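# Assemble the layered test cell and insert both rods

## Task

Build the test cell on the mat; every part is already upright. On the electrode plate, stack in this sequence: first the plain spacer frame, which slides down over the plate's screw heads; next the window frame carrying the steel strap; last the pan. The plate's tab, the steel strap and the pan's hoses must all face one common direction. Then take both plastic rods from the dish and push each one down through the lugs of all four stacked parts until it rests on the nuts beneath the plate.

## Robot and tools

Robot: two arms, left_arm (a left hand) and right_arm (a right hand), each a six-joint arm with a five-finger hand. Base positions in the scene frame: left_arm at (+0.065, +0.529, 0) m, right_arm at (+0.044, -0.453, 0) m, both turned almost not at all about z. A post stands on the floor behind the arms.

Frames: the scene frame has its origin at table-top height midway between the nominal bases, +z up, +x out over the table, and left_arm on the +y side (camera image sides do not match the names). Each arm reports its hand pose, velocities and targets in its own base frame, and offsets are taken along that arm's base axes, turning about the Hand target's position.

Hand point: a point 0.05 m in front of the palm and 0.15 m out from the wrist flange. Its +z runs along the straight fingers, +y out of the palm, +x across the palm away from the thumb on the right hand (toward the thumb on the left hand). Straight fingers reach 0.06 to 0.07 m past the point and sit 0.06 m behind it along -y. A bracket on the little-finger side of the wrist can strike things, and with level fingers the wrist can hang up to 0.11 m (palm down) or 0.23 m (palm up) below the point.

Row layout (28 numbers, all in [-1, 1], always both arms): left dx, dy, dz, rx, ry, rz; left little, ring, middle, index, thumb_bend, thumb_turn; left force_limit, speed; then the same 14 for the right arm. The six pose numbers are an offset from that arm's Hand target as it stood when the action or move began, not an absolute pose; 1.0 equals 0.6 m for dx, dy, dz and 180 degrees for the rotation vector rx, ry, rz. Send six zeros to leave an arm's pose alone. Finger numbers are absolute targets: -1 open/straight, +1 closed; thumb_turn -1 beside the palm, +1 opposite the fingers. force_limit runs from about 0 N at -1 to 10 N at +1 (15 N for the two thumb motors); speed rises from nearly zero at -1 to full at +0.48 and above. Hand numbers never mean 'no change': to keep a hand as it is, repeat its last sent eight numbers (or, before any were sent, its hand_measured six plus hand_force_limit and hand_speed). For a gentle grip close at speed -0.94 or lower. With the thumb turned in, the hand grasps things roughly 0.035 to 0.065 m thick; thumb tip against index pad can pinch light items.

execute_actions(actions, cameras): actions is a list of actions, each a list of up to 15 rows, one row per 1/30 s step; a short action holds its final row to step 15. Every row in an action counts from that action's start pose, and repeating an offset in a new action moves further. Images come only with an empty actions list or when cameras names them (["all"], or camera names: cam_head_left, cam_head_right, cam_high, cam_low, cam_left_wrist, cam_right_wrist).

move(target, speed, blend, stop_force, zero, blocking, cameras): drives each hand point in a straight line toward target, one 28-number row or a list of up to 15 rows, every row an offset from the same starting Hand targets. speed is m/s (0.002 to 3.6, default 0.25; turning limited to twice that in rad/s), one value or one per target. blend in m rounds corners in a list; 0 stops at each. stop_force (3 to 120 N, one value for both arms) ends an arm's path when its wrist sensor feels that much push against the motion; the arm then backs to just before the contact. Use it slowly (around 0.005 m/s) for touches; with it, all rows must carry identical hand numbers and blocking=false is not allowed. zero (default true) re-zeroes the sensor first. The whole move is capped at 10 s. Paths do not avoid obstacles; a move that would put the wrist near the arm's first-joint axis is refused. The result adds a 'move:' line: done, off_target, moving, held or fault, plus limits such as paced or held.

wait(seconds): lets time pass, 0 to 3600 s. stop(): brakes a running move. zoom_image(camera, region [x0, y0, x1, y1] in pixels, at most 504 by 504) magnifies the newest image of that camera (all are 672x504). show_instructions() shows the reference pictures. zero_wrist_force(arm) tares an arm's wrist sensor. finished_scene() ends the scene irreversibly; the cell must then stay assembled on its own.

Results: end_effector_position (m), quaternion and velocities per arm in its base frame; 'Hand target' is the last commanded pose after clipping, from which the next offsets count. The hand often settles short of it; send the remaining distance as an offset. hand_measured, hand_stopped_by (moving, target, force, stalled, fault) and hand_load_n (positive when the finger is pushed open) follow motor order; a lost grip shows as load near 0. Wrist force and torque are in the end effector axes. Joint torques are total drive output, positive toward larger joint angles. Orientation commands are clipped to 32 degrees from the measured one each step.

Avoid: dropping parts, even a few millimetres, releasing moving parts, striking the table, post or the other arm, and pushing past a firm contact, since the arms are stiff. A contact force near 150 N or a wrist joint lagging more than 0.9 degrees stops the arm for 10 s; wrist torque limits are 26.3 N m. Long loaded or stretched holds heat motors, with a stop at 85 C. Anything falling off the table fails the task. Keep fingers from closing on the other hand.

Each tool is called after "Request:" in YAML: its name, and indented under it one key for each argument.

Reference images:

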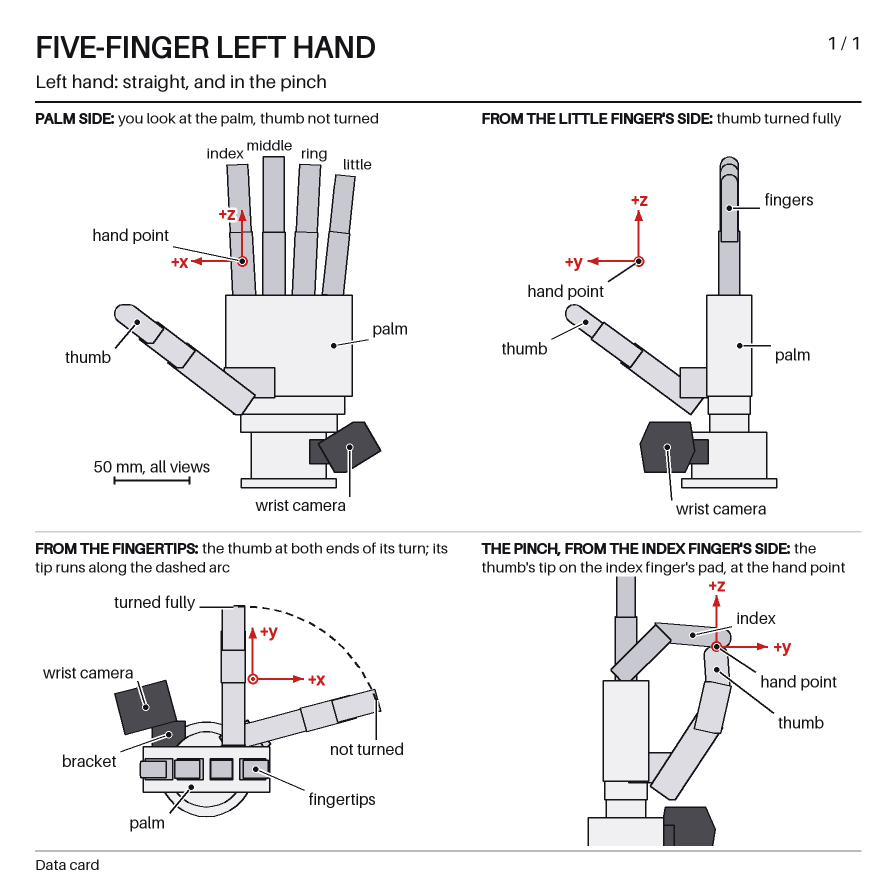

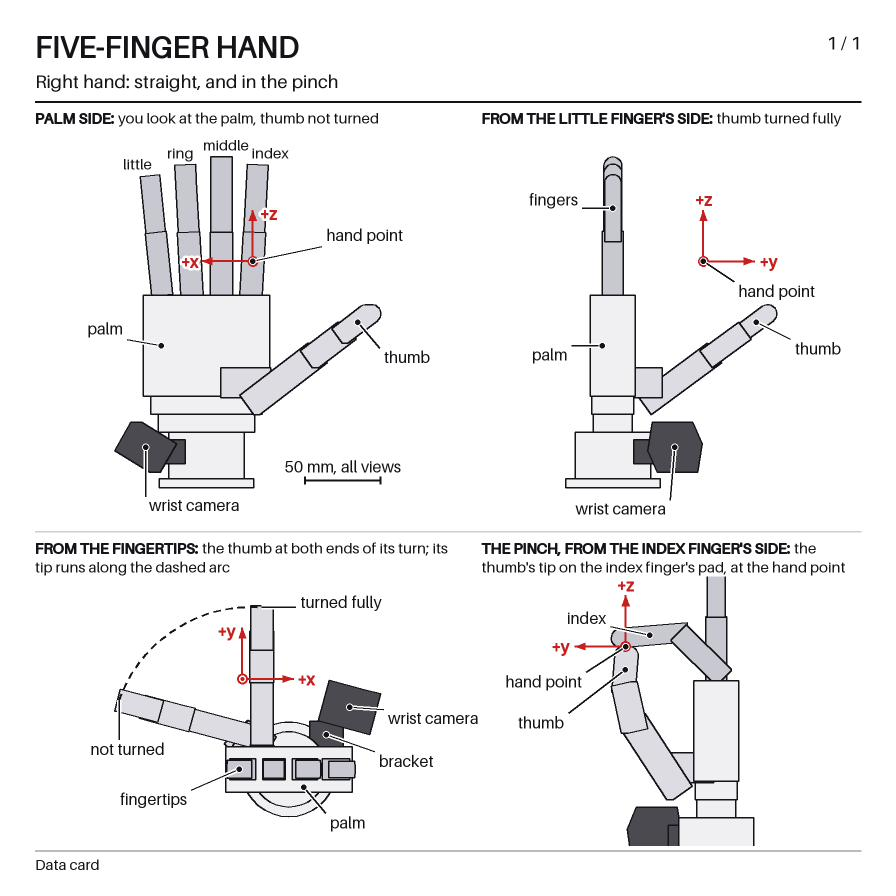

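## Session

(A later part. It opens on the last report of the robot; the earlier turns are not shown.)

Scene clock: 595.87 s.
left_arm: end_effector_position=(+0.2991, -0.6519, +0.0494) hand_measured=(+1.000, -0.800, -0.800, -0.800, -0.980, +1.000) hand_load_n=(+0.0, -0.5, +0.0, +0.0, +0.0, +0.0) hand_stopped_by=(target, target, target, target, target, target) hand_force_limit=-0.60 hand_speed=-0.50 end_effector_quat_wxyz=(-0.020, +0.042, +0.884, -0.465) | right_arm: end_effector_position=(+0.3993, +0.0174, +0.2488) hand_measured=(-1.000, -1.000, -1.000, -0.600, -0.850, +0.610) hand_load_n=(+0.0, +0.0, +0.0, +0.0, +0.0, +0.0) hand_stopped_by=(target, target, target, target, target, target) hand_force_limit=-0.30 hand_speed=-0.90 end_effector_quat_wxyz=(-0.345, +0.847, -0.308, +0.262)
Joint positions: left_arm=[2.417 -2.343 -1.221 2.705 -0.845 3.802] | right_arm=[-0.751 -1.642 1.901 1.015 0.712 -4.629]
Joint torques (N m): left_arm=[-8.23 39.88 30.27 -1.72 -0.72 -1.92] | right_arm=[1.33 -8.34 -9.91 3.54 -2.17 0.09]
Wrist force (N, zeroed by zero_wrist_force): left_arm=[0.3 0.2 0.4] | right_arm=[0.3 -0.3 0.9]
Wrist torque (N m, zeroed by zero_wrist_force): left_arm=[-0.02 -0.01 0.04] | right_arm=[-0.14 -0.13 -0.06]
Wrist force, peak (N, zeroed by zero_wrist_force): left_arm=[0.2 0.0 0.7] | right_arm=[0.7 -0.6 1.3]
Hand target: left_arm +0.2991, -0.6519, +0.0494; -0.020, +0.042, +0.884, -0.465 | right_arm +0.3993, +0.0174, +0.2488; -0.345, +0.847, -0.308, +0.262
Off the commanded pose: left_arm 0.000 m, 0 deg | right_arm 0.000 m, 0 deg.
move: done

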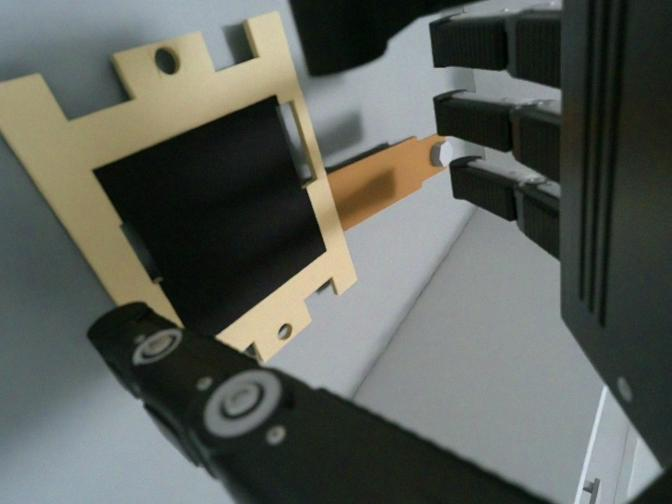

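Request:
move:
  target: [0,0.0067,0,0,0,0, 1,-0.8,-0.8,-0.8,-0.98,1,-0.6,-0.5, 0,0,0,0,0,0, -1,-1,-1,-0.6,-0.85,0.61,-0.3,-0.9]
  speed: 0.03

Request:
move:
  target: [0,0,-0.0275,0,0,0, 1,-0.8,-0.8,-0.8,-0.98,1,-0.6,-0.5, 0,0,0,0,0,0, -1,-1,-1,-0.6,-0.85,0.61,-0.3,-0.9]
  speed: 0.006
  stop_force: 3
  cameras: ["cam_left_wrist"]

Scene clock: 597.43 s.
left_arm: end_effector_position=(+0.2992, -0.6478, +0.0494) hand_measured=(+1.000, -0.800, -0.800, -0.800, -0.980, +1.000) hand_load_n=(+0.0, +0.0, +0.0, +0.0, +0.0, +0.0) hand_stopped_by=(target, target, target, target, target, target) hand_force_limit=-0.60 hand_speed=-0.50 end_effector_quat_wxyz=(-0.020, +0.042, +0.884, -0.465) | right_arm: end_effector_position=(+0.3993, +0.0174, +0.2488) hand_measured=(-1.000, -1.000, -1.000, -0.600, -0.850, +0.610) hand_load_n=(+0.0, +0.0, +0.0, +0.0, +0.0, +0.0) hand_stopped_by=(target, target, target, target, target, target) hand_force_limit=-0.30 hand_speed=-0.90 end_effector_quat_wxyz=(-0.345, +0.847, -0.308, +0.262)
Joint positions: left_arm=[2.422 -2.336 -1.235 2.708 -0.842 3.807] | right_arm=[-0.751 -1.642 1.901 1.015 0.712 -4.629]
Joint torques (N m): left_arm=[-8.39 39.85 29.82 -1.18 -0.79 -1.93] | right_arm=[1.52 -7.97 -9.44 3.59 -2.08 0.11]
Wrist force (N, zeroed by zero_wrist_force): left_arm=[0.2 -0.2 0.2] | right_arm=[0.5 -0.4 1.1]
Wrist torque (N m, zeroed by zero_wrist_force): left_arm=[-0.06 0.00 0.04] | right_arm=[-0.17 -0.18 -0.05]
Wrist force, peak (N, zeroed by zero_wrist_force): left_arm=[0.3 -0.2 0.8] | right_arm=[0.9 -0.6 1.1]
Hand target: left_arm +0.2991, -0.6479, +0.0494; -0.020, +0.042, +0.884, -0.465 | right_arm +0.3993, +0.0174, +0.2488; -0.345, +0.847, -0.308, +0.262
Off the commanded pose: left_arm 0.000 m, 0 deg | right_arm 0.000 m, 0 deg.
move: done

Scene clock: 601.13 s.
left_arm: end_effector_position=(+0.2991, -0.6479, +0.0344) hand_measured=(+1.000, -0.800, -0.800, -0.800, -0.980, +1.000) hand_load_n=(+0.0, +0.0, +0.0, +0.0, +0.0, +0.0) hand_stopped_by=(target, target, target, target, target, target) hand_force_limit=-0.60 hand_speed=-0.50 end_effector_quat_wxyz=(-0.020, +0.042, +0.884, -0.465) | right_arm: end_effector_position=(+0.3993, +0.0174, +0.2488) hand_measured=(-1.000, -1.000, -1.000, -0.600, -0.850, +0.610) hand_load_n=(+0.0, +0.0, +0.0, +0.0, +0.0, +0.0) hand_stopped_by=(target, target, target, target, target, target) hand_force_limit=-0.30 hand_speed=-0.90 end_effector_quat_wxyz=(-0.345, +0.847, -0.308, +0.262)
Joint positions: left_arm=[2.422 -2.352 -1.247 2.737 -0.842 3.807] | right_arm=[-0.751 -1.642 1.901 1.015 0.712 -4.629]
Joint torques (N m): left_arm=[-7.09 58.61 28.66 -2.1 -0.65 -1.55] | right_arm=[1.65 -7.48 -9.55 3.41 -2.13 0.06]
Wrist force (N, zeroed by zero_wrist_force): left_arm=[0.6 -2.4 -1.2] | right_arm=[0.4 -0.2 1.0]
Wrist torque (N m, zeroed by zero_wrist_force): left_arm=[-0.25 -0.08 0.09] | right_arm=[-0.13 -0.15 -0.05]
Wrist force, peak (N, zeroed by zero_wrist_force): left_arm=[0.7 -4.7 -2.8] | right_arm=[0.6 -1.3 0.7]
Hand target: left_arm +0.2991, -0.6479, +0.0344; -0.020, +0.042, +0.884, -0.465 (not the last commanded pose) | right_arm +0.3993, +0.0174, +0.2488; -0.345, +0.847, -0.308, +0.262
Off the commanded pose: left_arm 0.002 m, 0 deg | right_arm 0.000 m, 0 deg.
move: contact (left_arm)

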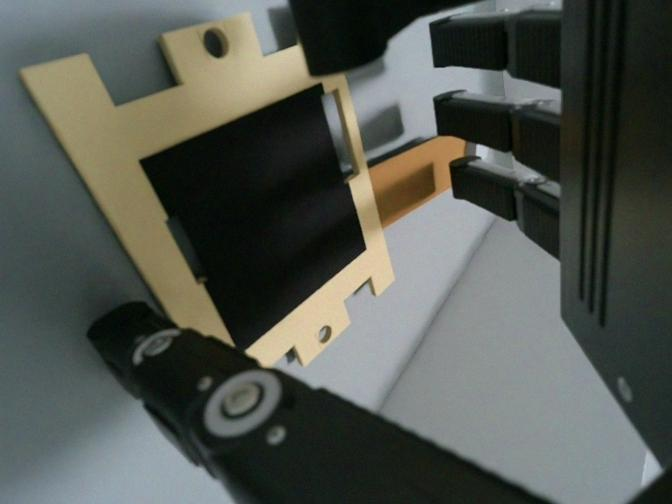

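Request:
move:
  target:
    - [0,0,0.009,0,0,0, 1,-0.8,-0.8,-0.8,-0.98,1,-0.6,-0.5, 0,0,0,0,0,0, -1,-1,-1,-0.6,-0.85,0.61,-0.3,-0.9]
    - [0,-0.0033,0.009,-0.0083,0.0008,0, 1,-0.8,-0.5,-0.8,-0.98,1,-0.6,-0.5, 0,0,0,0,0,0, -1,-1,-1,-0.6,-0.85,0.61,-0.3,-0.9]
  speed: 0.03

Request:
move:
  target: [0,0,-0.006,0,0,0, 1,-0.8,-0.5,-0.8,-0.98,1,-0.6,-0.5, 0,0,0,0,0,0, -1,-1,-1,-0.6,-0.85,0.61,-0.3,-0.9]
  speed: 0.01
  stop_force: 3

Request:
move:
  target: [0,0,0,0,0,0, 1,-0.8,-0.05,-0.8,-0.98,1,-0.7,-0.95, 0,0,0,0,0,0, -1,-1,-1,-0.6,-0.85,0.61,-0.3,-0.9]
  speed: 0.02
  cameras: ["cam_left_wrist"]

Scene clock: 604.20 s.
left_arm: end_effector_position=(+0.2991, -0.6499, +0.0399) hand_measured=(+1.000, -0.800, -0.500, -0.800, -0.980, +1.000) hand_load_n=(+0.0, +0.0, +0.0, +0.0, +0.0, +0.0) hand_stopped_by=(target, target, target, target, target, target) hand_force_limit=-0.60 hand_speed=-0.50 end_effector_quat_wxyz=(-0.021, +0.041, +0.878, -0.477) | right_arm: end_effector_position=(+0.3993, +0.0174, +0.2488) hand_measured=(-1.000, -1.000, -1.000, -0.600, -0.850, +0.610) hand_load_n=(+0.0, +0.0, +0.0, +0.0, +0.0, +0.0) hand_stopped_by=(target, target, target, target, target, target) hand_force_limit=-0.30 hand_speed=-0.90 end_effector_quat_wxyz=(-0.345, +0.847, -0.308, +0.262)
Joint positions: left_arm=[2.427 -2.341 -1.261 2.764 -0.823 3.793] | right_arm=[-0.751 -1.642 1.901 1.015 0.712 -4.629]
Joint torques (N m): left_arm=[-3.48 41.04 29.61 -1.84 -0.68 2.48] | right_arm=[1.86 -7.73 -9.9 3.36 -2.01 0.28]
Wrist force (N, zeroed by zero_wrist_force): left_arm=[0.0 -0.2 0.3] | right_arm=[0.2 -0.7 1.1]
Wrist torque (N m, zeroed by zero_wrist_force): left_arm=[-0.07 0.04 0.08] | right_arm=[-0.18 -0.12 -0.07]
Wrist force, peak (N, zeroed by zero_wrist_force): left_arm=[0.8 -3.6 -2.4] | right_arm=[0.5 -0.8 1.3]
Hand target: left_arm +0.2991, -0.6499, +0.0398; -0.021, +0.041, +0.878, -0.477 | right_arm +0.3993, +0.0174, +0.2488; -0.345, +0.847, -0.308, +0.262
Off the commanded pose: left_arm 0.000 m, 0 deg | right_arm 0.000 m, 0 deg.
move: done

Scene clock: 605.30 s.
left_arm: end_effector_position=(+0.2991, -0.6498, +0.0362) hand_measured=(+1.000, -0.800, -0.500, -0.800, -0.980, +1.000) hand_load_n=(+0.0, +0.0, +0.0, +0.0, +0.0, +0.0) hand_stopped_by=(target, target, target, target, target, target) hand_force_limit=-0.60 hand_speed=-0.50 end_effector_quat_wxyz=(-0.021, +0.041, +0.878, -0.477) | right_arm: end_effector_position=(+0.3993, +0.0174, +0.2488) hand_measured=(-1.000, -1.000, -1.000, -0.600, -0.850, +0.610) hand_load_n=(+0.0, +0.0, +0.0, +0.0, +0.0, +0.0) hand_stopped_by=(target, target, target, target, target, target) hand_force_limit=-0.30 hand_speed=-0.90 end_effector_quat_wxyz=(-0.345, +0.847, -0.308, +0.262)
Joint positions: left_arm=[2.427 -2.345 -1.264 2.771 -0.823 3.793] | right_arm=[-0.751 -1.642 1.901 1.015 0.712 -4.629]
Joint torques (N m): left_arm=[-4.13 56.05 17.21 -1.6 -0.56 1.6] | right_arm=[1.21 -8.31 -9.68 3.47 -2.11 0.3]
Wrist force (N, zeroed by zero_wrist_force): left_arm=[0.2 -0.2 0.4] | right_arm=[0.4 -0.7 1.0]
Wrist torque (N m, zeroed by zero_wrist_force): left_arm=[-0.08 0.00 0.09] | right_arm=[-0.19 -0.16 -0.05]
Wrist force, peak (N, zeroed by zero_wrist_force): left_arm=[0.2 0.1 0.7] | right_arm=[0.2 -1.0 1.1]
Hand target: left_arm +0.2991, -0.6499, +0.0362; -0.021, +0.041, +0.878, -0.477 | right_arm +0.3993, +0.0174, +0.2488; -0.345, +0.847, -0.308, +0.262
Off the commanded pose: left_arm 0.000 m, 0 deg | right_arm 0.000 m, 0 deg.
move: done

Scene clock: 607.50 s.
left_arm: end_effector_position=(+0.2991, -0.6499, +0.0362) hand_measured=(+1.000, -0.800, -0.222, -0.800, -0.980, +1.000) hand_load_n=(+0.0, -0.5, +2.0, +0.0, +2.0, +0.0) hand_stopped_by=(target, target, force, target, target, target) hand_force_limit=-0.70 hand_speed=-0.95 end_effector_quat_wxyz=(-0.021, +0.041, +0.878, -0.477) | right_arm: end_effector_position=(+0.3993, +0.0174, +0.2488) hand_measured=(-1.000, -1.000, -1.000, -0.600, -0.850, +0.610) hand_load_n=(+0.0, +0.0, +0.0, +0.0, +0.0, +0.0) hand_stopped_by=(target, target, target, target, target, target) hand_force_limit=-0.30 hand_speed=-0.90 end_effector_quat_wxyz=(-0.345, +0.847, -0.308, +0.262)
Joint positions: left_arm=[2.427 -2.345 -1.264 2.771 -0.823 3.793] | right_arm=[-0.751 -1.642 1.901 1.015 0.712 -4.629]
Joint torques (N m): left_arm=[-4.99 60.13 26.6 -1.44 -0.09 -0.09] | right_arm=[1.96 -7.41 -9.52 3.43 -2.06 0.45]
Wrist force (N, zeroed by zero_wrist_force): left_arm=[0.0 -0.1 0.5] | right_arm=[0.4 -0.6 1.0]
Wrist torque (N m, zeroed by zero_wrist_force): left_arm=[-0.06 0.05 0.07] | right_arm=[-0.19 -0.16 -0.05]
Wrist force, peak (N, zeroed by zero_wrist_force): left_arm=[0.1 -0.4 0.8] | right_arm=[0.4 -0.7 1.4]
Hand target: left_arm +0.2991, -0.6499, +0.0362; -0.021, +0.041, +0.878, -0.477 | right_arm +0.3993, +0.0174, +0.2488; -0.345, +0.847, -0.308, +0.262
Off the commanded pose: left_arm 0.000 m, 0 deg | right_arm 0.000 m, 0 deg.
move: done

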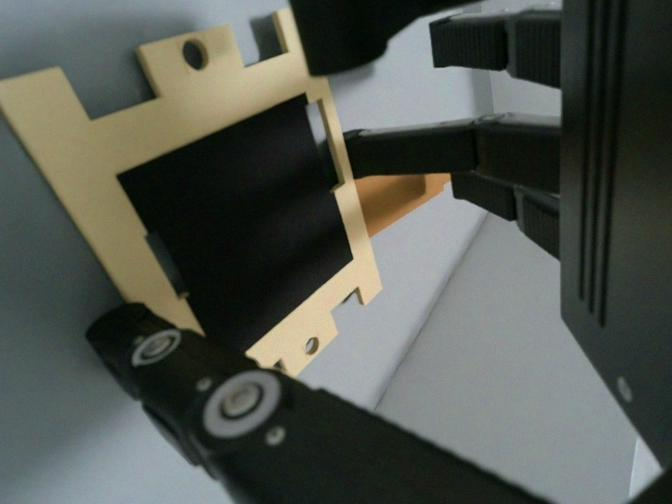

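Request:
move:
  target: [0.0225,-0.0613,0,0,0,0, 1,-0.8,-0.05,-0.8,-0.98,1,-0.7,-0.95, 0,0,0,0,0,0, -1,-1,-1,-0.6,-0.85,0.61,-0.3,-0.9]
  speed: 0.03

Request:
move:
  target: [0,0,0,0,0,0.11, 1,-0.8,-0.05,-0.8,-0.98,1,-0.7,-0.95, 0,0,0,0,0,0, -1,-1,-1,-0.6,-0.85,0.61,-0.3,-0.9]
  speed: 0.06
  cameras: ["cam_left_wrist"]

Scene clock: 612.17 s.
left_arm: end_effector_position=(+0.3125, -0.6867, +0.0362) hand_measured=(+1.000, -0.800, -0.222, -0.800, -0.980, +1.000) hand_load_n=(+0.0, +0.0, +2.5, +0.0, +1.5, +0.0) hand_stopped_by=(target, target, force, target, target, target) hand_force_limit=-0.70 hand_speed=-0.95 end_effector_quat_wxyz=(-0.021, +0.041, +0.878, -0.477) | right_arm: end_effector_position=(+0.3993, +0.0174, +0.2488) hand_measured=(-1.000, -1.000, -1.000, -0.600, -0.850, +0.610) hand_load_n=(+0.0, +0.0, +0.0, +0.0, +0.0, +0.0) hand_stopped_by=(target, target, target, target, target, target) hand_force_limit=-0.30 hand_speed=-0.90 end_effector_quat_wxyz=(-0.345, +0.847, -0.308, +0.262)
Joint positions: left_arm=[2.396 -2.43 -1.101 2.714 -0.844 3.761] | right_arm=[-0.751 -1.642 1.901 1.015 0.712 -4.629]
Joint torques (N m): left_arm=[5.89 61.65 6 0.9 1.64 2.32] | right_arm=[1.49 -7.21 -9.7 3.33 -2.14 0.45]
Wrist force (N, zeroed by zero_wrist_force): left_arm=[-0.4 -3.7 -0.6] | right_arm=[0.3 -0.3 1.1]
Wrist torque (N m, zeroed by zero_wrist_force): left_arm=[-0.31 0.05 0.15] | right_arm=[-0.14 -0.14 -0.05]
Wrist force, peak (N, zeroed by zero_wrist_force): left_arm=[-0.4 -3.7 -0.6] | right_arm=[0.8 -0.6 1.3]
Hand target: left_arm +0.3126, -0.6866, +0.0362; -0.021, +0.041, +0.878, -0.477 | right_arm +0.3993, +0.0174, +0.2488; -0.345, +0.847, -0.308, +0.262
Off the commanded pose: left_arm 0.000 m, 0 deg | right_arm 0.000 m, 0 deg.
move: done

Scene clock: 615.37 s.
left_arm: end_effector_position=(+0.3125, -0.6866, +0.0363) hand_measured=(+1.000, -0.800, -0.222, -0.800, -0.980, +1.000) hand_load_n=(+0.0, +0.0, +2.5, +0.0, +3.0, +0.0) hand_stopped_by=(target, target, force, target, target, target) hand_force_limit=-0.70 hand_speed=-0.95 end_effector_quat_wxyz=(+0.062, -0.110, +0.872, -0.473) end_effector_velocity=(+0.000, +0.000, +0.000) end_effector_angular_velocity=(-0.001, -0.001, -0.006) | right_arm: end_effector_position=(+0.3993, +0.0174, +0.2488) hand_measured=(-1.000, -1.000, -1.000, -0.600, -0.850, +0.610) hand_load_n=(+0.0, +0.0, +0.0, +0.0, +0.0, +0.0) hand_stopped_by=(target, target, target, target, target, target) hand_force_limit=-0.30 hand_speed=-0.90 end_effector_quat_wxyz=(-0.345, +0.847, -0.308, +0.262)
Joint positions: left_arm=[2.329 -2.298 -1.312 2.971 -1.155 3.437] | right_arm=[-0.751 -1.642 1.901 1.015 0.712 -4.629]
Joint velocities: left_arm=[0 -0.001 0.002 -0.002 0.005 0.005] | right_arm=[within noise]
Joint torques (N m): left_arm=[7.16 37.46 29.85 -1.48 1.91 2.24] | right_arm=[2.71 -8.65 -9.9 3.44 -2.07 0.4]
Wrist force (N, zeroed by zero_wrist_force): left_arm=[0.1 -1.0 0.1] | right_arm=[0.3 -0.7 1.1]
Wrist torque (N m, zeroed by zero_wrist_force): left_arm=[-0.12 0.02 0.03] | right_arm=[-0.21 -0.14 -0.07]
Wrist force, peak (N, zeroed by zero_wrist_force): left_arm=[0.1 -3.7 -1.1] | right_arm=[0.2 -0.6 1.4]
Hand target: left_arm +0.3126, -0.6866, +0.0362; +0.062, -0.110, +0.872, -0.473 | right_arm +0.3993, +0.0174, +0.2488; -0.345, +0.847, -0.308, +0.262
Off the commanded pose: left_arm 0.000 m, 0 deg | right_arm 0.000 m, 0 deg.
move: done

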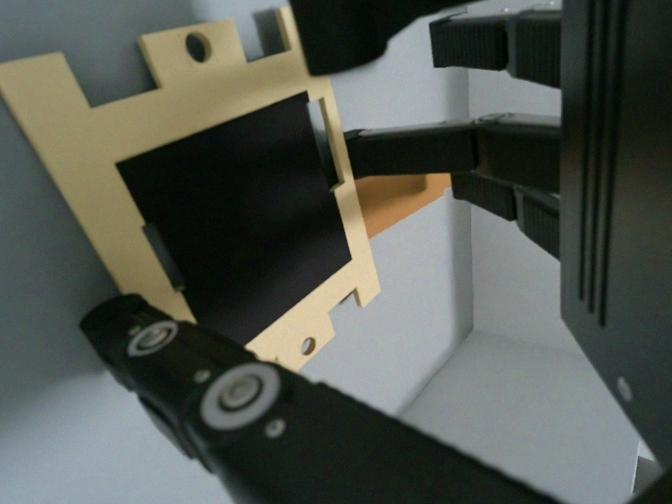

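Request:
move:
  target: [0,0,0,0,0,0.1186, 1,-0.8,-0.05,-0.8,-0.98,1,-0.7,-0.95, 0,0,0,0,0,0, -1,-1,-1,-0.6,-0.85,0.61,-0.3,-0.9]
  speed: 0.06
  cameras: ["cam_high"]

Request:
move:
  target: [0,0,0,0,0,0.1186, 1,-0.8,-0.05,-0.8,-0.98,1,-0.7,-0.95, 0,0,0,0,0,0, -1,-1,-1,-0.6,-0.85,0.61,-0.3,-0.9]
  speed: 0.06
  cameras: ["cam_left_wrist","cam_high"]

Scene clock: 619.40 s.
left_arm: end_effector_position=(+0.3125, -0.6867, +0.0363) hand_measured=(+1.000, -0.800, -0.222, -0.800, -0.980, +1.000) hand_load_n=(+0.5, +0.0, +2.5, +0.0, +3.0, +0.0) hand_stopped_by=(target, target, force, target, target, target) hand_force_limit=-0.70 hand_speed=-0.95 end_effector_quat_wxyz=(+0.148, -0.270, +0.836, -0.454) | right_arm: end_effector_position=(+0.3993, +0.0174, +0.2488) hand_measured=(-1.000, -1.000, -1.000, -0.600, -0.850, +0.610) hand_load_n=(+0.0, +0.0, +0.0, +0.0, +0.0, +0.0) hand_stopped_by=(target, target, target, target, target, target) hand_force_limit=-0.30 hand_speed=-0.90 end_effector_quat_wxyz=(-0.345, +0.847, -0.308, +0.262)
Joint positions: left_arm=[2.223 -2.253 -1.381 3.058 -1.551 3.158] | right_arm=[-0.751 -1.642 1.901 1.015 0.712 -4.629]
Joint torques (N m): left_arm=[7.15 39.74 29.58 -0.05 1.5 2.52] | right_arm=[2.28 -9.17 -9.79 3.63 -2.18 0.61]
Wrist force (N, zeroed by zero_wrist_force): left_arm=[0.1 -1.4 -0.2] | right_arm=[0.4 -0.6 1.0]
Wrist torque (N m, zeroed by zero_wrist_force): left_arm=[-0.13 0.00 0.05] | right_arm=[-0.18 -0.15 -0.06]
Wrist force, peak (N, zeroed by zero_wrist_force): left_arm=[-0.2 -3.7 -1.1] | right_arm=[0.7 -1.0 1.1]
Hand target: left_arm +0.3126, -0.6866, +0.0362; +0.148, -0.270, +0.836, -0.453 | right_arm +0.3993, +0.0174, +0.2488; -0.345, +0.847, -0.308, +0.262
Off the commanded pose: left_arm 0.000 m, 0 deg | right_arm 0.000 m, 0 deg.
move: done

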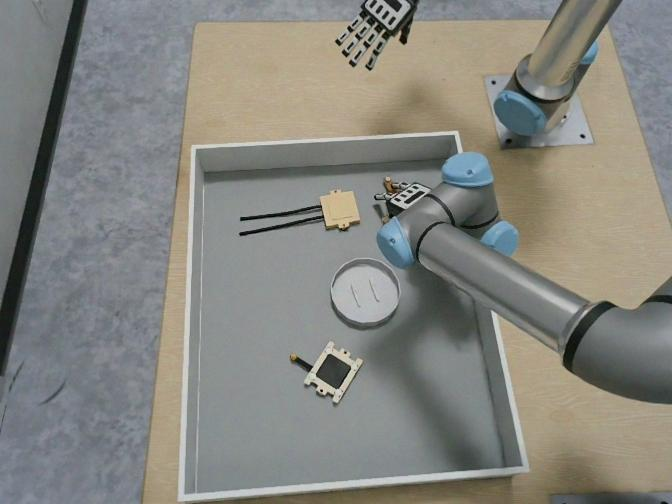

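Scene clock: 622.80 s.
left_arm: end_effector_position=(+0.3125, -0.6868, +0.0362) hand_measured=(+1.000, -0.800, -0.222, -0.800, -0.980, +1.000) hand_load_n=(+0.0, +0.0, +2.5, +0.0, +3.0, +0.0) hand_stopped_by=(target, target, force, target, target, target) hand_force_limit=-0.70 hand_speed=-0.95 end_effector_quat_wxyz=(+0.230, -0.420, +0.772, -0.418) end_effector_velocity=(+0.000, +0.000, -0.001) end_effector_angular_velocity=(+0.003, -0.001, -0.007) | right_arm: end_effector_position=(+0.3993, +0.0174, +0.2488) hand_measured=(-1.000, -1.000, -1.000, -0.600, -0.850, +0.610) hand_load_n=(+0.0, +0.0, +0.0, +0.0, +0.0, +0.0) hand_stopped_by=(target, target, target, target, target, target) hand_force_limit=-0.30 hand_speed=-0.90 end_effector_quat_wxyz=(-0.345, +0.847, -0.308, +0.262)
Joint positions: left_arm=[2.106 -2.307 -1.294 2.972 -1.957 2.878] | right_arm=[-0.751 -1.642 1.901 1.015 0.712 -4.629]
Joint velocities: left_arm=[0.001 0.001 -0.002 0.002 0.005 0.007] | right_arm=[within noise]
Joint torques (N m): left_arm=[6.67 58.13 5.93 1.63 1.6 2.4] | right_arm=[3.4 -6.6 -10.18 3.35 -2.03 0.62]
Wrist force (N, zeroed by zero_wrist_force): left_arm=[-1.0 -3.7 -1.2] | right_arm=[0.3 -0.5 1.0]
Wrist torque (N m, zeroed by zero_wrist_force): left_arm=[-0.26 0.06 0.06] | right_arm=[-0.15 -0.14 -0.06]
Wrist force, peak (N, zeroed by zero_wrist_force): left_arm=[-1.0 -3.7 -1.2] | right_arm=[0.3 -0.8 1.2]
Hand target: left_arm +0.3126, -0.6866, +0.0362; +0.230, -0.420, +0.772, -0.418 | right_arm +0.3993, +0.0174, +0.2488; -0.345, +0.847, -0.308, +0.262
Off the commanded pose: left_arm 0.000 m, 0 deg | right_arm 0.000 m, 0 deg.
move: done
Images, in order (width x height): cam_high 672x504, cam_left_wrist 672x504.

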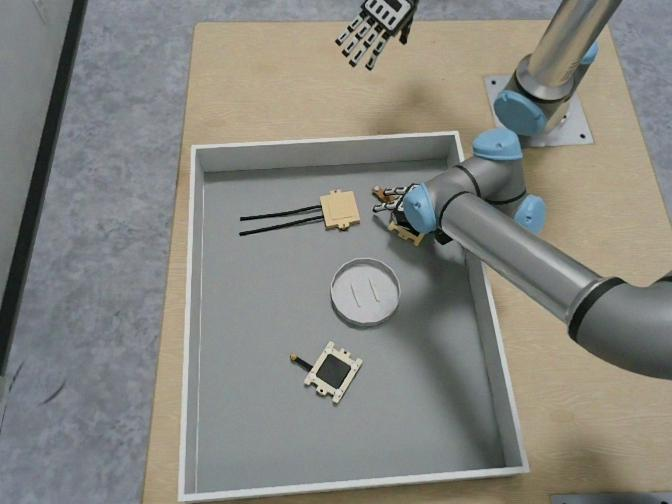

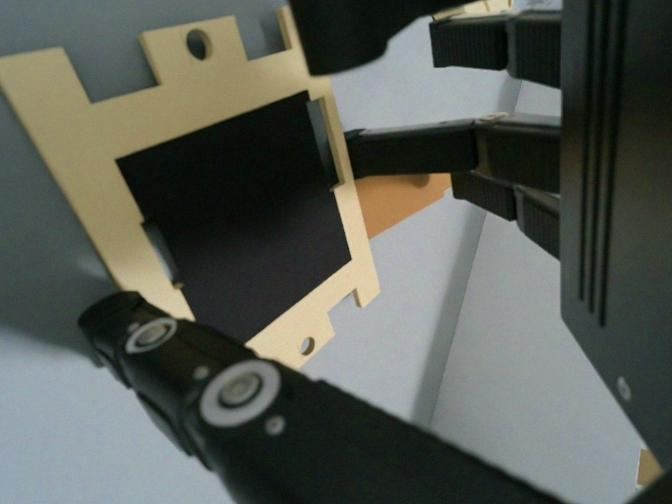

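Request:
move:
  target: [0,0,0,0,0,0, 1,-0.8,-0.5,-0.8,-0.98,1,-0.7,-0.85, 0,0,0,0,0,0, -1,-1,-1,-0.6,-0.85,0.61,-0.3,-0.9]
  speed: 0.02

Request:
move:
  target:
    - [-0.003,0.002,0,0,0,0, 1,-0.8,-0.5,-0.8,-0.98,1,-0.7,-0.85, 0,0,0,0,0,0, -1,-1,-1,-0.6,-0.85,0.61,-0.3,-0.9]
    - [-0.006,-0.003,0.025,0,0,0, 1,-0.8,-0.5,-0.8,-0.98,1,-0.7,-0.85, 0,0,0,0,0,0, -1,-1,-1,-0.6,-0.85,0.61,-0.3,-0.9]
    - [-0.006,-0.003,0.025,-0.024,0.0156,0, 1,-0.45,-0.8,-0.8,-0.98,-1,-0.7,-0.5, 0,0,0,0,0,0, -1,-1,-1,-0.6,-0.85,0.61,-0.3,-0.9]
  speed: 0.03
  cameras: ["cam_left_wrist"]

Scene clock: 631.33 s.
left_arm: end_effector_position=(+0.3126, -0.6866, +0.0362) hand_measured=(+1.000, -0.800, -0.500, -0.800, -0.980, +1.000) hand_load_n=(+0.0, +0.0, +0.0, +0.0, +0.0, +0.0) hand_stopped_by=(target, target, target, target, target, target) hand_force_limit=-0.70 hand_speed=-0.85 end_effector_quat_wxyz=(+0.230, -0.420, +0.772, -0.418) | right_arm: end_effector_position=(+0.3993, +0.0174, +0.2488) hand_measured=(-1.000, -1.000, -1.000, -0.600, -0.850, +0.610) hand_load_n=(+0.0, +0.0, +0.0, +0.0, +0.0, +0.0) hand_stopped_by=(target, target, target, target, target, target) hand_force_limit=-0.30 hand_speed=-0.90 end_effector_quat_wxyz=(-0.345, +0.847, -0.308, +0.262)
Joint positions: left_arm=[2.106 -2.307 -1.294 2.972 -1.957 2.878] | right_arm=[-0.751 -1.642 1.901 1.015 0.712 -4.629]
Joint torques (N m): left_arm=[6.77 57.32 10.25 1.38 -0.36 -0.84] | right_arm=[2.89 -7.84 -10.04 3.56 -2.01 0.74]
Wrist force (N, zeroed by zero_wrist_force): left_arm=[0.1 -0.4 0.2] | right_arm=[0.3 -0.7 0.5]
Wrist torque (N m, zeroed by zero_wrist_force): left_arm=[-0.09 0.00 0.00] | right_arm=[-0.17 -0.12 -0.06]
Wrist force, peak (N, zeroed by zero_wrist_force): left_arm=[-0.9 -4.2 -1.4] | right_arm=[0.4 -0.8 1.3]
Hand target: left_arm +0.3126, -0.6866, +0.0362; +0.230, -0.420, +0.772, -0.418 | right_arm +0.3993, +0.0174, +0.2488; -0.345, +0.847, -0.308, +0.262
Off the commanded pose: left_arm 0.000 m, 0 deg | right_arm 0.000 m, 0 deg.
move: done

Scene clock: 636.33 s.
left_arm: end_effector_position=(+0.3090, -0.6884, +0.0512) hand_measured=(+1.000, -0.450, -0.800, -0.800, -0.980, -1.000) hand_load_n=(+0.0, +0.0, +0.0, +0.0, +0.0, +0.0) hand_stopped_by=(target, target, target, target, target, target) hand_force_limit=-0.70 hand_speed=-0.50 end_effector_quat_wxyz=(+0.195, -0.439, +0.761, -0.437) | right_arm: end_effector_position=(+0.3993, +0.0174, +0.2488) hand_measured=(-1.000, -1.000, -1.000, -0.600, -0.850, +0.610) hand_load_n=(+0.0, +0.0, +0.0, +0.0, +0.0, +0.0) hand_stopped_by=(target, target, target, target, target, target) hand_force_limit=-0.30 hand_speed=-0.90 end_effector_quat_wxyz=(-0.345, +0.847, -0.308, +0.262)
Joint positions: left_arm=[2.125 -2.267 -1.328 2.986 -1.894 2.82] | right_arm=[-0.751 -1.642 1.901 1.015 0.712 -4.629]
Joint torques (N m): left_arm=[-8.1 38.32 28.78 -1.04 -1.51 2.08] | right_arm=[2.46 -7.89 -9.52 3.49 -2.15 0.93]
Wrist force (N, zeroed by zero_wrist_force): left_arm=[0.3 -0.1 0.7] | right_arm=[0.3 -0.4 1.0]
Wrist torque (N m, zeroed by zero_wrist_force): left_arm=[-0.07 0.03 0.10] | right_arm=[-0.16 -0.14 -0.06]
Wrist force, peak (N, zeroed by zero_wrist_force): left_arm=[0.1 -0.7 0.7] | right_arm=[0.7 -1.0 1.1]
Hand target: left_arm +0.3090, -0.6884, +0.0512; +0.195, -0.439, +0.761, -0.437 | right_arm +0.3993, +0.0174, +0.2488; -0.345, +0.847, -0.308, +0.262
Off the commanded pose: left_arm 0.000 m, 0 deg | right_arm 0.000 m, 0 deg.
move: done

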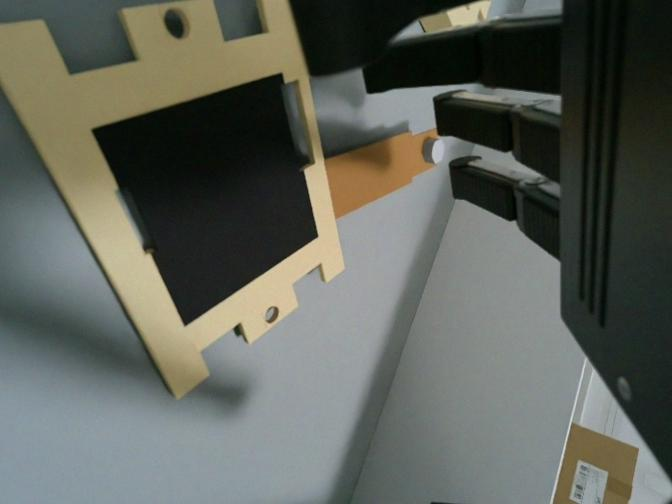

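Request:
move:
  target: [0,0,-0.04,0,0,0,1,-0.45,-0.8,-0.8,-0.98,-1,-0.7,-0.5,0,0,0,0,0,0,-1,-1,-1,-0.6,-0.85,0.61,-0.3,-0.9]
  speed: 0.006
  stop_force: 3
  cameras: ["cam_left_wrist","cam_head_left"]

Scene clock: 645.70 s.
left_arm: end_effector_position=(+0.3090, -0.6884, +0.0313) hand_measured=(+1.000, -0.450, -0.800, -0.800, -0.980, -1.000) hand_load_n=(+0.0, +0.0, +0.0, +0.0, +0.0, +0.0) hand_stopped_by=(target, target, target, target, target, target) hand_force_limit=-0.70 hand_speed=-0.50 end_effector_quat_wxyz=(+0.195, -0.439, +0.761, -0.437) | right_arm: end_effector_position=(+0.3993, +0.0174, +0.2488) hand_measured=(-1.000, -1.000, -1.000, -0.600, -0.850, +0.610) hand_load_n=(+0.0, +0.0, -0.5, +0.0, +0.0, +0.0) hand_stopped_by=(target, target, target, target, target, target) hand_force_limit=-0.30 hand_speed=-0.90 end_effector_quat_wxyz=(-0.345, +0.847, -0.308, +0.262)
Joint positions: left_arm=[2.125 -2.29 -1.346 3.026 -1.894 2.82] | right_arm=[-0.751 -1.642 1.901 1.015 0.712 -4.629]
Joint torques (N m): left_arm=[-6.76 56.3 29.34 -1.52 -1.36 0.96] | right_arm=[3.26 -7.78 -9.37 3.34 -2.2 0.8]
Wrist force (N, zeroed by zero_wrist_force): left_arm=[0.6 -3.1 -2.0] | right_arm=[0.5 -0.6 0.8]
Wrist torque (N m, zeroed by zero_wrist_force): left_arm=[-0.09 -0.10 0.25] | right_arm=[-0.17 -0.16 -0.06]
Wrist force, peak (N, zeroed by zero_wrist_force): left_arm=[0.2 -5.8 -4.0] | right_arm=[0.6 -1.0 1.1]
Hand target: left_arm +0.3090, -0.6884, +0.0313; +0.195, -0.439, +0.761, -0.437 (not the last commanded pose) | right_arm +0.3993, +0.0174, +0.2488; -0.345, +0.847, -0.308, +0.262
Off the commanded pose: left_arm 0.004 m, 0 deg | right_arm 0.000 m, 0 deg.
move: contact (left_arm)
Images, in order (width x height): cam_head_left 672x504, cam_left_wrist 672x504.

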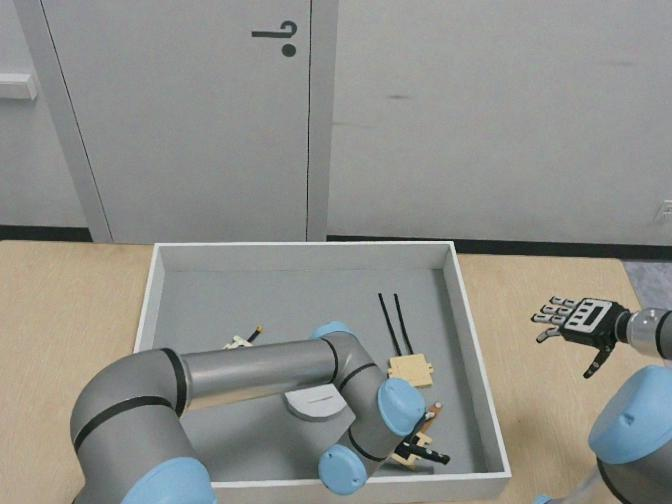

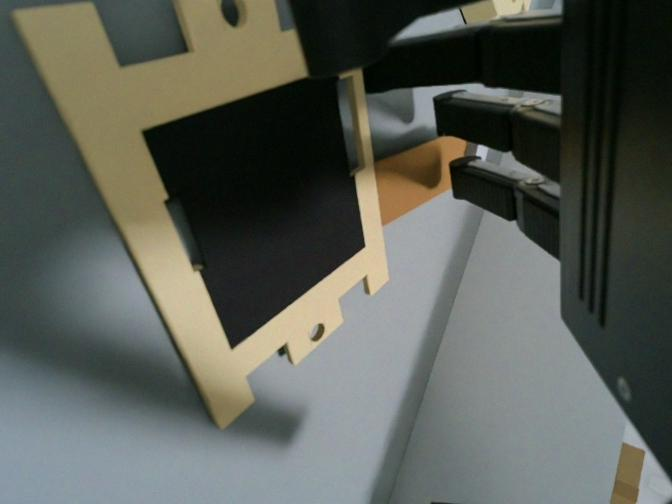

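Request:
move:
  target: [0.0163,0.0252,0.05,0.0736,-0.0478,0,1,-0.8,-0.8,-0.45,-0.98,-1,-0.7,-0.5,0,0,0,0,0,0,-1,-1,-1,-0.6,-0.85,0.61,-0.3,-0.9]
  speed: 0.08
  cameras: ["cam_left_wrist"]

Request:
zero_wrist_force:
  arm: "left_arm"

Request:
move:
  target: [0,0,-0.065,0,0,0,1,-0.8,-0.8,-0.45,-0.98,-1,-0.7,-0.5,0,0,0,0,0,0,-1,-1,-1,-0.6,-0.85,0.61,-0.3,-0.9]
  speed: 0.006
  stop_force: 3
  cameras: ["cam_left_wrist"]

Scene clock: 655.03 s.
left_arm: end_effector_position=(+0.3187, -0.6734, +0.0612) hand_measured=(+1.000, -0.800, -0.800, -0.450, -0.980, -1.000) hand_load_n=(+0.0, -0.5, +0.0, +0.0, +0.0, +0.0) hand_stopped_by=(target, target, target, target, target, target) hand_force_limit=-0.70 hand_speed=-0.50 end_effector_quat_wxyz=(+0.300, -0.379, +0.790, -0.378) end_effector_velocity=(-0.001, -0.001, -0.001) end_effector_angular_velocity=(-0.006, +0.004, +0.000) | right_arm: end_effector_position=(+0.3993, +0.0174, +0.2488) hand_measured=(-1.000, -1.000, -1.000, -0.600, -0.850, +0.610) hand_load_n=(+0.0, +0.0, +0.0, +0.0, +0.0, +0.0) hand_stopped_by=(target, target, target, target, target, target) hand_force_limit=-0.30 hand_speed=-0.90 end_effector_quat_wxyz=(-0.345, +0.847, -0.308, +0.262)
Joint positions: left_arm=[2.073 -2.314 -1.21 2.864 -2.082 3.003] | right_arm=[-0.751 -1.642 1.901 1.015 0.712 -4.629]
Joint velocities: left_arm=[0 0 -0.004 0.005 0.004 -0.005] | right_arm=[within noise]
Joint torques (N m): left_arm=[6.99 55.76 6.69 1.7 1.2 -1.95] | right_arm=[4.6 -8.17 -9.26 3.34 -2.17 0.93]
Wrist force (N, zeroed by zero_wrist_force): left_arm=[-0.4 -0.2 0.5] | right_arm=[0.6 -0.8 1.0]
Wrist torque (N m, zeroed by zero_wrist_force): left_arm=[-0.08 0.05 0.03] | right_arm=[-0.21 -0.18 -0.05]
Wrist force, peak (N, zeroed by zero_wrist_force): left_arm=[0.1 -4.3 -3.1] | right_arm=[0.6 -0.7 1.4]
Hand target: left_arm +0.3188, -0.6733, +0.0613; +0.300, -0.379, +0.790, -0.378 | right_arm +0.3993, +0.0174, +0.2488; -0.345, +0.847, -0.308, +0.262
Off the commanded pose: left_arm 0.000 m, 0 deg | right_arm 0.000 m, 0 deg.
move: done

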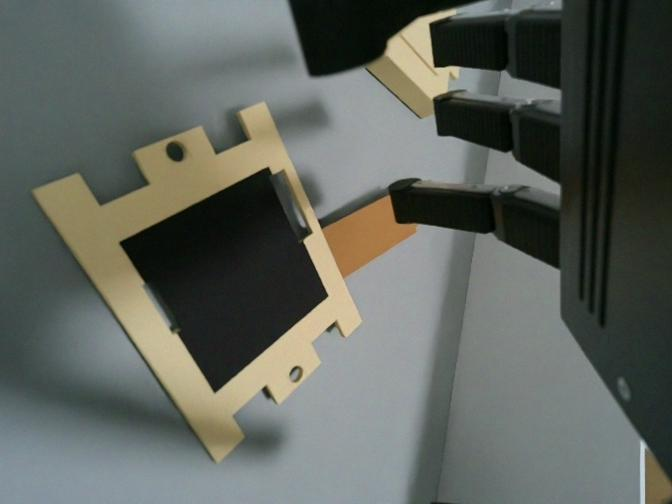

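Wrist force sensor zeroed.

Scene clock: 660.47 s.
left_arm: end_effector_position=(+0.3188, -0.6733, +0.0359) hand_measured=(+1.000, -0.800, -0.800, -0.450, -0.980, -1.000) hand_load_n=(+0.0, +0.0, +0.0, +1.0, +0.0, +0.0) hand_stopped_by=(target, target, target, target, target, target) hand_force_limit=-0.70 hand_speed=-0.50 end_effector_quat_wxyz=(+0.300, -0.379, +0.790, -0.378) | right_arm: end_effector_position=(+0.3993, +0.0174, +0.2488) hand_measured=(-1.000, -1.000, -1.000, -0.600, -0.850, +0.610) hand_load_n=(+0.0, +0.0, +0.0, +0.0, +0.0, +0.0) hand_stopped_by=(target, target, target, target, target, target) hand_force_limit=-0.30 hand_speed=-0.90 end_effector_quat_wxyz=(-0.345, +0.847, -0.308, +0.262)
Joint positions: left_arm=[2.073 -2.339 -1.236 2.914 -2.082 3.003] | right_arm=[-0.751 -1.642 1.901 1.015 0.712 -4.629]
Joint torques (N m): left_arm=[7.41 58.69 28.76 -1.79 -0.96 1.75] | right_arm=[3.9 -7.12 -10.07 3.26 -2.17 1.02]
Wrist force (N, zeroed by zero_wrist_force): left_arm=[-1.2 -3.4 -2.6] | right_arm=[0.5 -0.6 1.1]
Wrist torque (N m, zeroed by zero_wrist_force): left_arm=[-0.01 0.03 -0.02] | right_arm=[-0.18 -0.17 -0.05]
Wrist force, peak (N, zeroed by zero_wrist_force): left_arm=[-1.5 -4.8 -3.2] | right_arm=[0.9 -0.9 1.3]
Hand target: left_arm +0.3188, -0.6733, +0.0359; +0.300, -0.379, +0.790, -0.378 (not the last commanded pose) | right_arm +0.3993, +0.0174, +0.2488; -0.345, +0.847, -0.308, +0.262
Off the commanded pose: left_arm 0.014 m, 0 deg | right_arm 0.000 m, 0 deg.
move: contact (left_arm)

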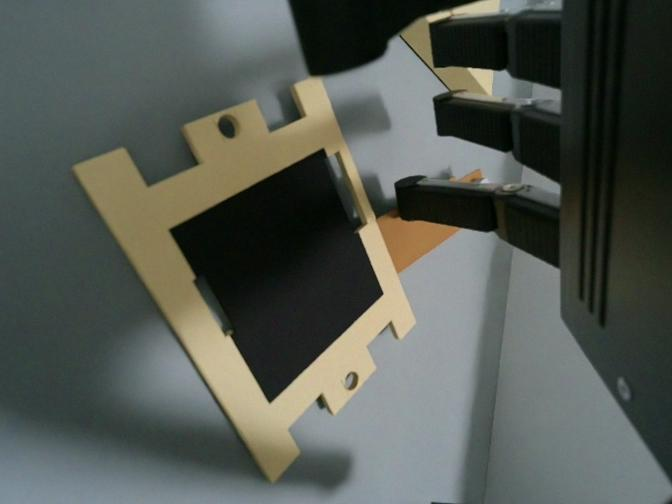

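Request:
move:
  target:
    - [0,0,0.02,0,0,0,1,-0.8,-0.8,-0.45,-0.98,-1,-0.7,-0.5,0,0,0,0,0,0,-1,-1,-1,-0.6,-0.85,0.61,-0.3,-0.9]
    - [0.0045,0.007,0.02,0,0,0,1,-0.8,-0.8,-0.45,-0.98,-1,-0.7,-0.5,0,0,0,0,0,0,-1,-1,-1,-0.6,-0.85,0.61,-0.3,-0.9]
  speed: 0.05
  cameras: []

Request:
move:
  target: [0,0,-0.05,0,0,0,1,-0.8,-0.8,-0.45,-0.98,-1,-0.7,-0.5,0,0,0,0,0,0,-1,-1,-1,-0.6,-0.85,0.61,-0.3,-0.9]
  speed: 0.006
  stop_force: 3
  cameras: ["cam_left_wrist"]

Scene clock: 664.47 s.
left_arm: end_effector_position=(+0.3215, -0.6691, +0.0479) hand_measured=(+1.000, -0.800, -0.800, -0.450, -0.980, -1.000) hand_load_n=(+0.0, +0.0, +0.0, +0.0, +0.0, -0.5) hand_stopped_by=(target, target, target, target, target, target) hand_force_limit=-0.70 hand_speed=-0.50 end_effector_quat_wxyz=(+0.300, -0.379, +0.790, -0.378) | right_arm: end_effector_position=(+0.3993, +0.0174, +0.2488) hand_measured=(-1.000, -1.000, -1.000, -0.600, -0.850, +0.610) hand_load_n=(+0.0, +0.0, +0.0, +0.0, +0.0, +0.0) hand_stopped_by=(target, target, target, target, target, target) hand_force_limit=-0.30 hand_speed=-0.90 end_effector_quat_wxyz=(-0.345, +0.847, -0.308, +0.262)
Joint positions: left_arm=[2.081 -2.318 -1.239 2.9 -2.076 3.008] | right_arm=[-0.751 -1.642 1.901 1.015 0.712 -4.629]
Joint torques (N m): left_arm=[-7.12 40.28 31.4 -1.66 -1.68 -2.03] | right_arm=[4.69 -7.78 -9.62 3.51 -2.13 0.98]
Wrist force (N, zeroed by zero_wrist_force): left_arm=[0.0 0.2 0.0] | right_arm=[0.5 -0.7 0.9]
Wrist torque (N m, zeroed by zero_wrist_force): left_arm=[0.02 0.00 -0.08] | right_arm=[-0.19 -0.15 -0.06]
Wrist force, peak (N, zeroed by zero_wrist_force): left_arm=[-1.5 -3.8 -2.8] | right_arm=[0.8 -1.2 1.0]
Hand target: left_arm +0.3215, -0.6691, +0.0479; +0.300, -0.379, +0.790, -0.378 | right_arm +0.3993, +0.0174, +0.2488; -0.345, +0.847, -0.308, +0.262
Off the commanded pose: left_arm 0.000 m, 0 deg | right_arm 0.000 m, 0 deg.
move: done

Scene clock: 669.07 s.
left_arm: end_effector_position=(+0.3215, -0.6691, +0.0278) hand_measured=(+1.000, -0.800, -0.800, -0.450, -0.980, -1.000) hand_load_n=(+0.0, +0.0, +0.0, +0.0, +0.0, -0.5) hand_stopped_by=(target, target, target, target, target, target) hand_force_limit=-0.70 hand_speed=-0.50 end_effector_quat_wxyz=(+0.300, -0.379, +0.790, -0.378) | right_arm: end_effector_position=(+0.3993, +0.0174, +0.2488) hand_measured=(-1.000, -1.000, -1.000, -0.600, -0.850, +0.610) hand_load_n=(+0.0, +0.0, +0.0, +0.0, +0.0, +0.0) hand_stopped_by=(target, target, target, target, target, target) hand_force_limit=-0.30 hand_speed=-0.90 end_effector_quat_wxyz=(-0.345, +0.847, -0.308, +0.262)
Joint positions: left_arm=[2.081 -2.339 -1.257 2.939 -2.076 3.008] | right_arm=[-0.751 -1.642 1.901 1.015 0.712 -4.629]
Joint torques (N m): left_arm=[-7.05 58.53 29.2 -1.59 -1.36 -1.75] | right_arm=[4.97 -8.09 -9.7 3.53 -2.13 1.01]
Wrist force (N, zeroed by zero_wrist_force): left_arm=[-0.5 -2.2 -1.9] | right_arm=[0.5 -0.6 0.6]
Wrist torque (N m, zeroed by zero_wrist_force): left_arm=[-0.02 0.01 -0.07] | right_arm=[-0.16 -0.15 -0.05]
Wrist force, peak (N, zeroed by zero_wrist_force): left_arm=[-1.5 -4.3 -3.6] | right_arm=[0.3 -0.4 1.6]
Hand target: left_arm +0.3215, -0.6691, +0.0278; +0.300, -0.379, +0.790, -0.378 (not the last commanded pose) | right_arm +0.3993, +0.0174, +0.2488; -0.345, +0.847, -0.308, +0.262
Off the commanded pose: left_arm 0.010 m, 0 deg | right_arm 0.000 m, 0 deg.
move: contact (left_arm)

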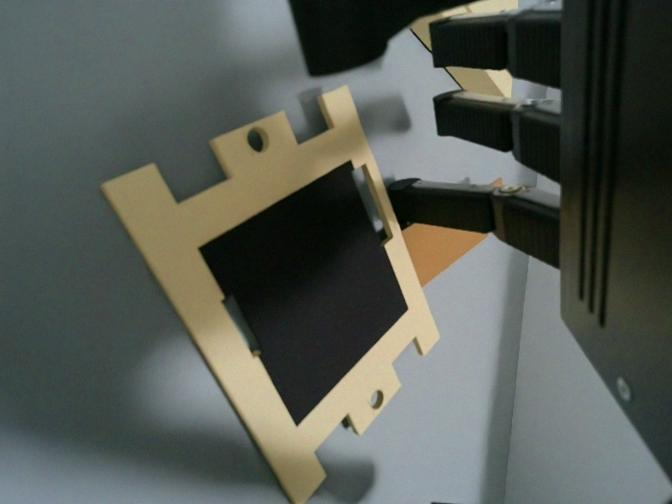

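Request:
move:
  target: [0,0,0.02,0,0,0,1,-0.8,-0.45,-0.8,-0.98,-1,-0.7,0.3,0,0,0,0,0,0,-1,-1,-1,-0.6,-0.85,0.61,-0.3,-0.9]
  speed: 0.05
  cameras: []

Request:
move:
  target: [0,0,-0.04,0,0,0,1,-0.8,-0.45,-0.8,-0.98,-1,-0.7,0.3,0,0,0,0,0,0,-1,-1,-1,-0.6,-0.85,0.61,-0.3,-0.9]
  speed: 0.006
  stop_force: 3
  cameras: ["cam_left_wrist"]

Scene clock: 670.23 s.
left_arm: end_effector_position=(+0.3216, -0.6693, +0.0400) hand_measured=(+1.000, -0.800, -0.450, -0.800, -0.980, -1.000) hand_load_n=(+0.0, +0.0, +0.0, +0.0, +0.0, +0.0) hand_stopped_by=(target, target, target, target, target, target) hand_force_limit=-0.70 hand_speed=0.30 end_effector_quat_wxyz=(+0.300, -0.379, +0.789, -0.378) | right_arm: end_effector_position=(+0.3993, +0.0174, +0.2488) hand_measured=(-1.000, -1.000, -1.000, -0.600, -0.850, +0.610) hand_load_n=(+0.0, +0.0, +0.0, +0.0, +0.0, +0.0) hand_stopped_by=(target, target, target, target, target, target) hand_force_limit=-0.30 hand_speed=-0.90 end_effector_quat_wxyz=(-0.345, +0.847, -0.308, +0.262)
Joint positions: left_arm=[2.081 -2.326 -1.246 2.916 -2.076 3.008] | right_arm=[-0.751 -1.642 1.901 1.015 0.712 -4.629]
Joint torques (N m): left_arm=[-7.13 40.68 7.23 1.57 -1.1 -0.94] | right_arm=[4.42 -7.7 -9.16 3.41 -2.17 1.09]
Wrist force (N, zeroed by zero_wrist_force): left_arm=[-0.1 0.1 0.2] | right_arm=[0.4 -0.6 0.7]
Wrist torque (N m, zeroed by zero_wrist_force): left_arm=[-0.02 0.03 -0.06] | right_arm=[-0.18 -0.13 -0.07]
Wrist force, peak (N, zeroed by zero_wrist_force): left_arm=[-1.3 -3.2 -3.0] | right_arm=[0.4 -1.0 1.2]
Hand target: left_arm +0.3215, -0.6691, +0.0398; +0.300, -0.379, +0.790, -0.378 | right_arm +0.3993, +0.0174, +0.2488; -0.345, +0.847, -0.308, +0.262
Off the commanded pose: left_arm 0.000 m, 0 deg | right_arm 0.000 m, 0 deg.
move: done

Scene clock: 673.33 s.
left_arm: end_effector_position=(+0.3215, -0.6692, +0.0286) hand_measured=(+1.000, -0.800, -0.450, -0.800, -0.980, -1.000) hand_load_n=(+0.0, +0.0, +0.0, +0.0, +0.0, +0.0) hand_stopped_by=(target, target, target, target, target, target) hand_force_limit=-0.70 hand_speed=0.30 end_effector_quat_wxyz=(+0.300, -0.379, +0.790, -0.378) | right_arm: end_effector_position=(+0.3993, +0.0174, +0.2488) hand_measured=(-1.000, -1.000, -1.000, -0.600, -0.850, +0.610) hand_load_n=(+0.0, +0.0, +0.0, +0.0, -0.5, +0.5) hand_stopped_by=(target, target, target, target, target, target) hand_force_limit=-0.30 hand_speed=-0.90 end_effector_quat_wxyz=(-0.345, +0.847, -0.308, +0.262)
Joint positions: left_arm=[2.081 -2.338 -1.257 2.938 -2.076 3.008] | right_arm=[-0.751 -1.642 1.901 1.015 0.712 -4.629]
Joint torques (N m): left_arm=[-5.93 59.19 29.86 -1.75 -1.18 -1.19] | right_arm=[3.61 -8.42 -9.49 3.37 -2.11 1.24]
Wrist force (N, zeroed by zero_wrist_force): left_arm=[-0.6 -1.8 -1.5] | right_arm=[0.7 -0.4 0.9]
Wrist torque (N m, zeroed by zero_wrist_force): left_arm=[-0.02 0.03 -0.04] | right_arm=[-0.16 -0.20 -0.04]
Wrist force, peak (N, zeroed by zero_wrist_force): left_arm=[-1.5 -4.0 -3.2] | right_arm=[0.7 -0.8 1.2]
Hand target: left_arm +0.3215, -0.6692, +0.0286; +0.300, -0.379, +0.790, -0.378 (not the last commanded pose) | right_arm +0.3993, +0.0174, +0.2488; -0.345, +0.847, -0.308, +0.262
Off the commanded pose: left_arm 0.013 m, 0 deg | right_arm 0.000 m, 0 deg.
move: contact (left_arm)

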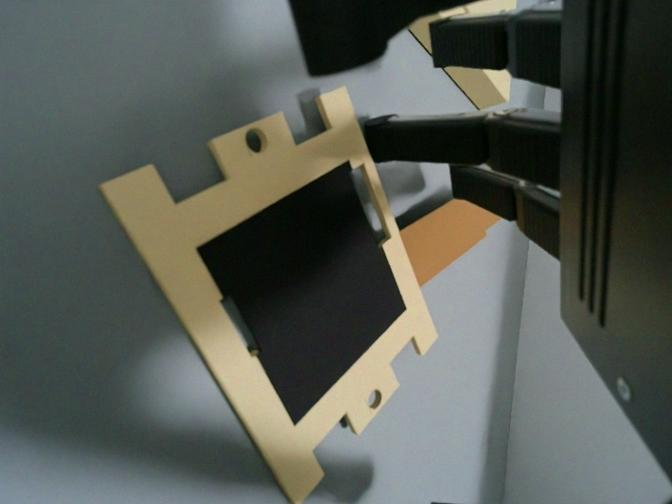

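Request:
move:
  target: [0,0,0.035,0.00454,0.00699,0,1,-0.8,-0.8,-0.8,-0.98,1,-0.7,0.3,0,0,0,0,0,0,-1,-1,-1,-0.6,-0.85,0.61,-0.3,-0.9]
  speed: 0.05
  cameras: []

Request:
move:
  target: [0,0,-0.04,0,0,0,1,-0.8,-0.8,-0.8,-0.98,1,-0.7,0.3,0,0,0,0,0,0,-1,-1,-1,-0.6,-0.85,0.61,-0.3,-0.9]
  speed: 0.006
  stop_force: 3
  cameras: ["cam_left_wrist"]

Scene clock: 676.07 s.
left_arm: end_effector_position=(+0.3215, -0.6692, +0.0496) hand_measured=(+1.000, -0.800, -0.800, -0.800, -0.980, +1.000) hand_load_n=(+0.0, +0.0, -0.5, +0.0, +0.0, +0.0) hand_stopped_by=(target, target, target, target, target, target) hand_force_limit=-0.70 hand_speed=0.30 end_effector_quat_wxyz=(+0.294, -0.381, +0.795, -0.368) | right_arm: end_effector_position=(+0.3993, +0.0174, +0.2488) hand_measured=(-1.000, -1.000, -1.000, -0.600, -0.850, +0.610) hand_load_n=(+0.0, +0.0, +0.0, +0.0, +0.0, +0.0) hand_stopped_by=(target, target, target, target, target, target) hand_force_limit=-0.30 hand_speed=-0.90 end_effector_quat_wxyz=(-0.345, +0.847, -0.308, +0.262)
Joint positions: left_arm=[2.085 -2.327 -1.209 2.853 -2.066 3] | right_arm=[-0.751 -1.642 1.901 1.015 0.712 -4.629]
Joint torques (N m): left_arm=[-3.33 39.8 7.47 -0.83 -1.95 2.27] | right_arm=[5.44 -7.91 -10.27 3.44 -2.05 1.08]
Wrist force (N, zeroed by zero_wrist_force): left_arm=[-0.1 0.0 0.0] | right_arm=[0.6 -0.1 0.8]
Wrist torque (N m, zeroed by zero_wrist_force): left_arm=[0.00 0.01 -0.03] | right_arm=[-0.10 -0.18 -0.02]
Wrist force, peak (N, zeroed by zero_wrist_force): left_arm=[-1.4 -3.0 -2.7] | right_arm=[0.6 -1.1 1.0]
Hand target: left_arm +0.3215, -0.6692, +0.0496; +0.294, -0.381, +0.795, -0.368 | right_arm +0.3993, +0.0174, +0.2488; -0.345, +0.847, -0.308, +0.262
Off the commanded pose: left_arm 0.000 m, 0 deg | right_arm 0.000 m, 0 deg.
move: done

Scene clock: 680.17 s.
left_arm: end_effector_position=(+0.3215, -0.6692, +0.0322) hand_measured=(+1.000, -0.800, -0.800, -0.800, -0.980, +1.000) hand_load_n=(+0.0, +0.0, +0.0, +0.0, +0.0, +0.0) hand_stopped_by=(target, target, target, target, target, target) hand_force_limit=-0.70 hand_speed=0.30 end_effector_quat_wxyz=(+0.294, -0.381, +0.795, -0.368) | right_arm: end_effector_position=(+0.3993, +0.0174, +0.2488) hand_measured=(-1.000, -1.000, -1.000, -0.600, -0.850, +0.610) hand_load_n=(+0.0, +0.0, +0.0, +0.0, +0.0, -0.5) hand_stopped_by=(target, target, target, target, target, target) hand_force_limit=-0.30 hand_speed=-0.90 end_effector_quat_wxyz=(-0.345, +0.847, -0.308, +0.262)
Joint positions: left_arm=[2.084 -2.345 -1.226 2.887 -2.066 3] | right_arm=[-0.751 -1.642 1.901 1.015 0.712 -4.629]
Joint torques (N m): left_arm=[-4.02 59.17 28.81 -1.6 -1.68 2.32] | right_arm=[4.75 -7.81 -9.6 3.27 -2.17 1.36]
Wrist force (N, zeroed by zero_wrist_force): left_arm=[-0.2 -3.5 -2.8] | right_arm=[0.5 -0.6 1.1]
Wrist torque (N m, zeroed by zero_wrist_force): left_arm=[-0.25 -0.05 0.02] | right_arm=[-0.18 -0.16 -0.05]
Wrist force, peak (N, zeroed by zero_wrist_force): left_arm=[-0.3 -4.5 -3.4] | right_arm=[0.6 -0.8 1.2]
Hand target: left_arm +0.3215, -0.6692, +0.0322; +0.294, -0.381, +0.795, -0.368 (not the last commanded pose) | right_arm +0.3993, +0.0174, +0.2488; -0.345, +0.847, -0.308, +0.262
Off the commanded pose: left_arm 0.007 m, 0 deg | right_arm 0.000 m, 0 deg.
move: contact (left_arm)

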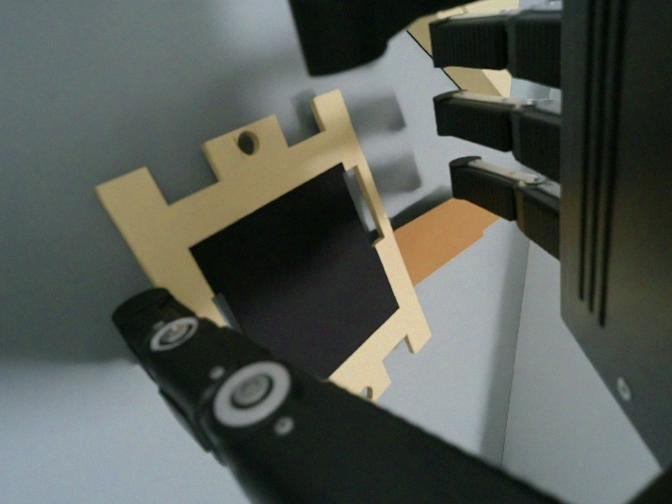

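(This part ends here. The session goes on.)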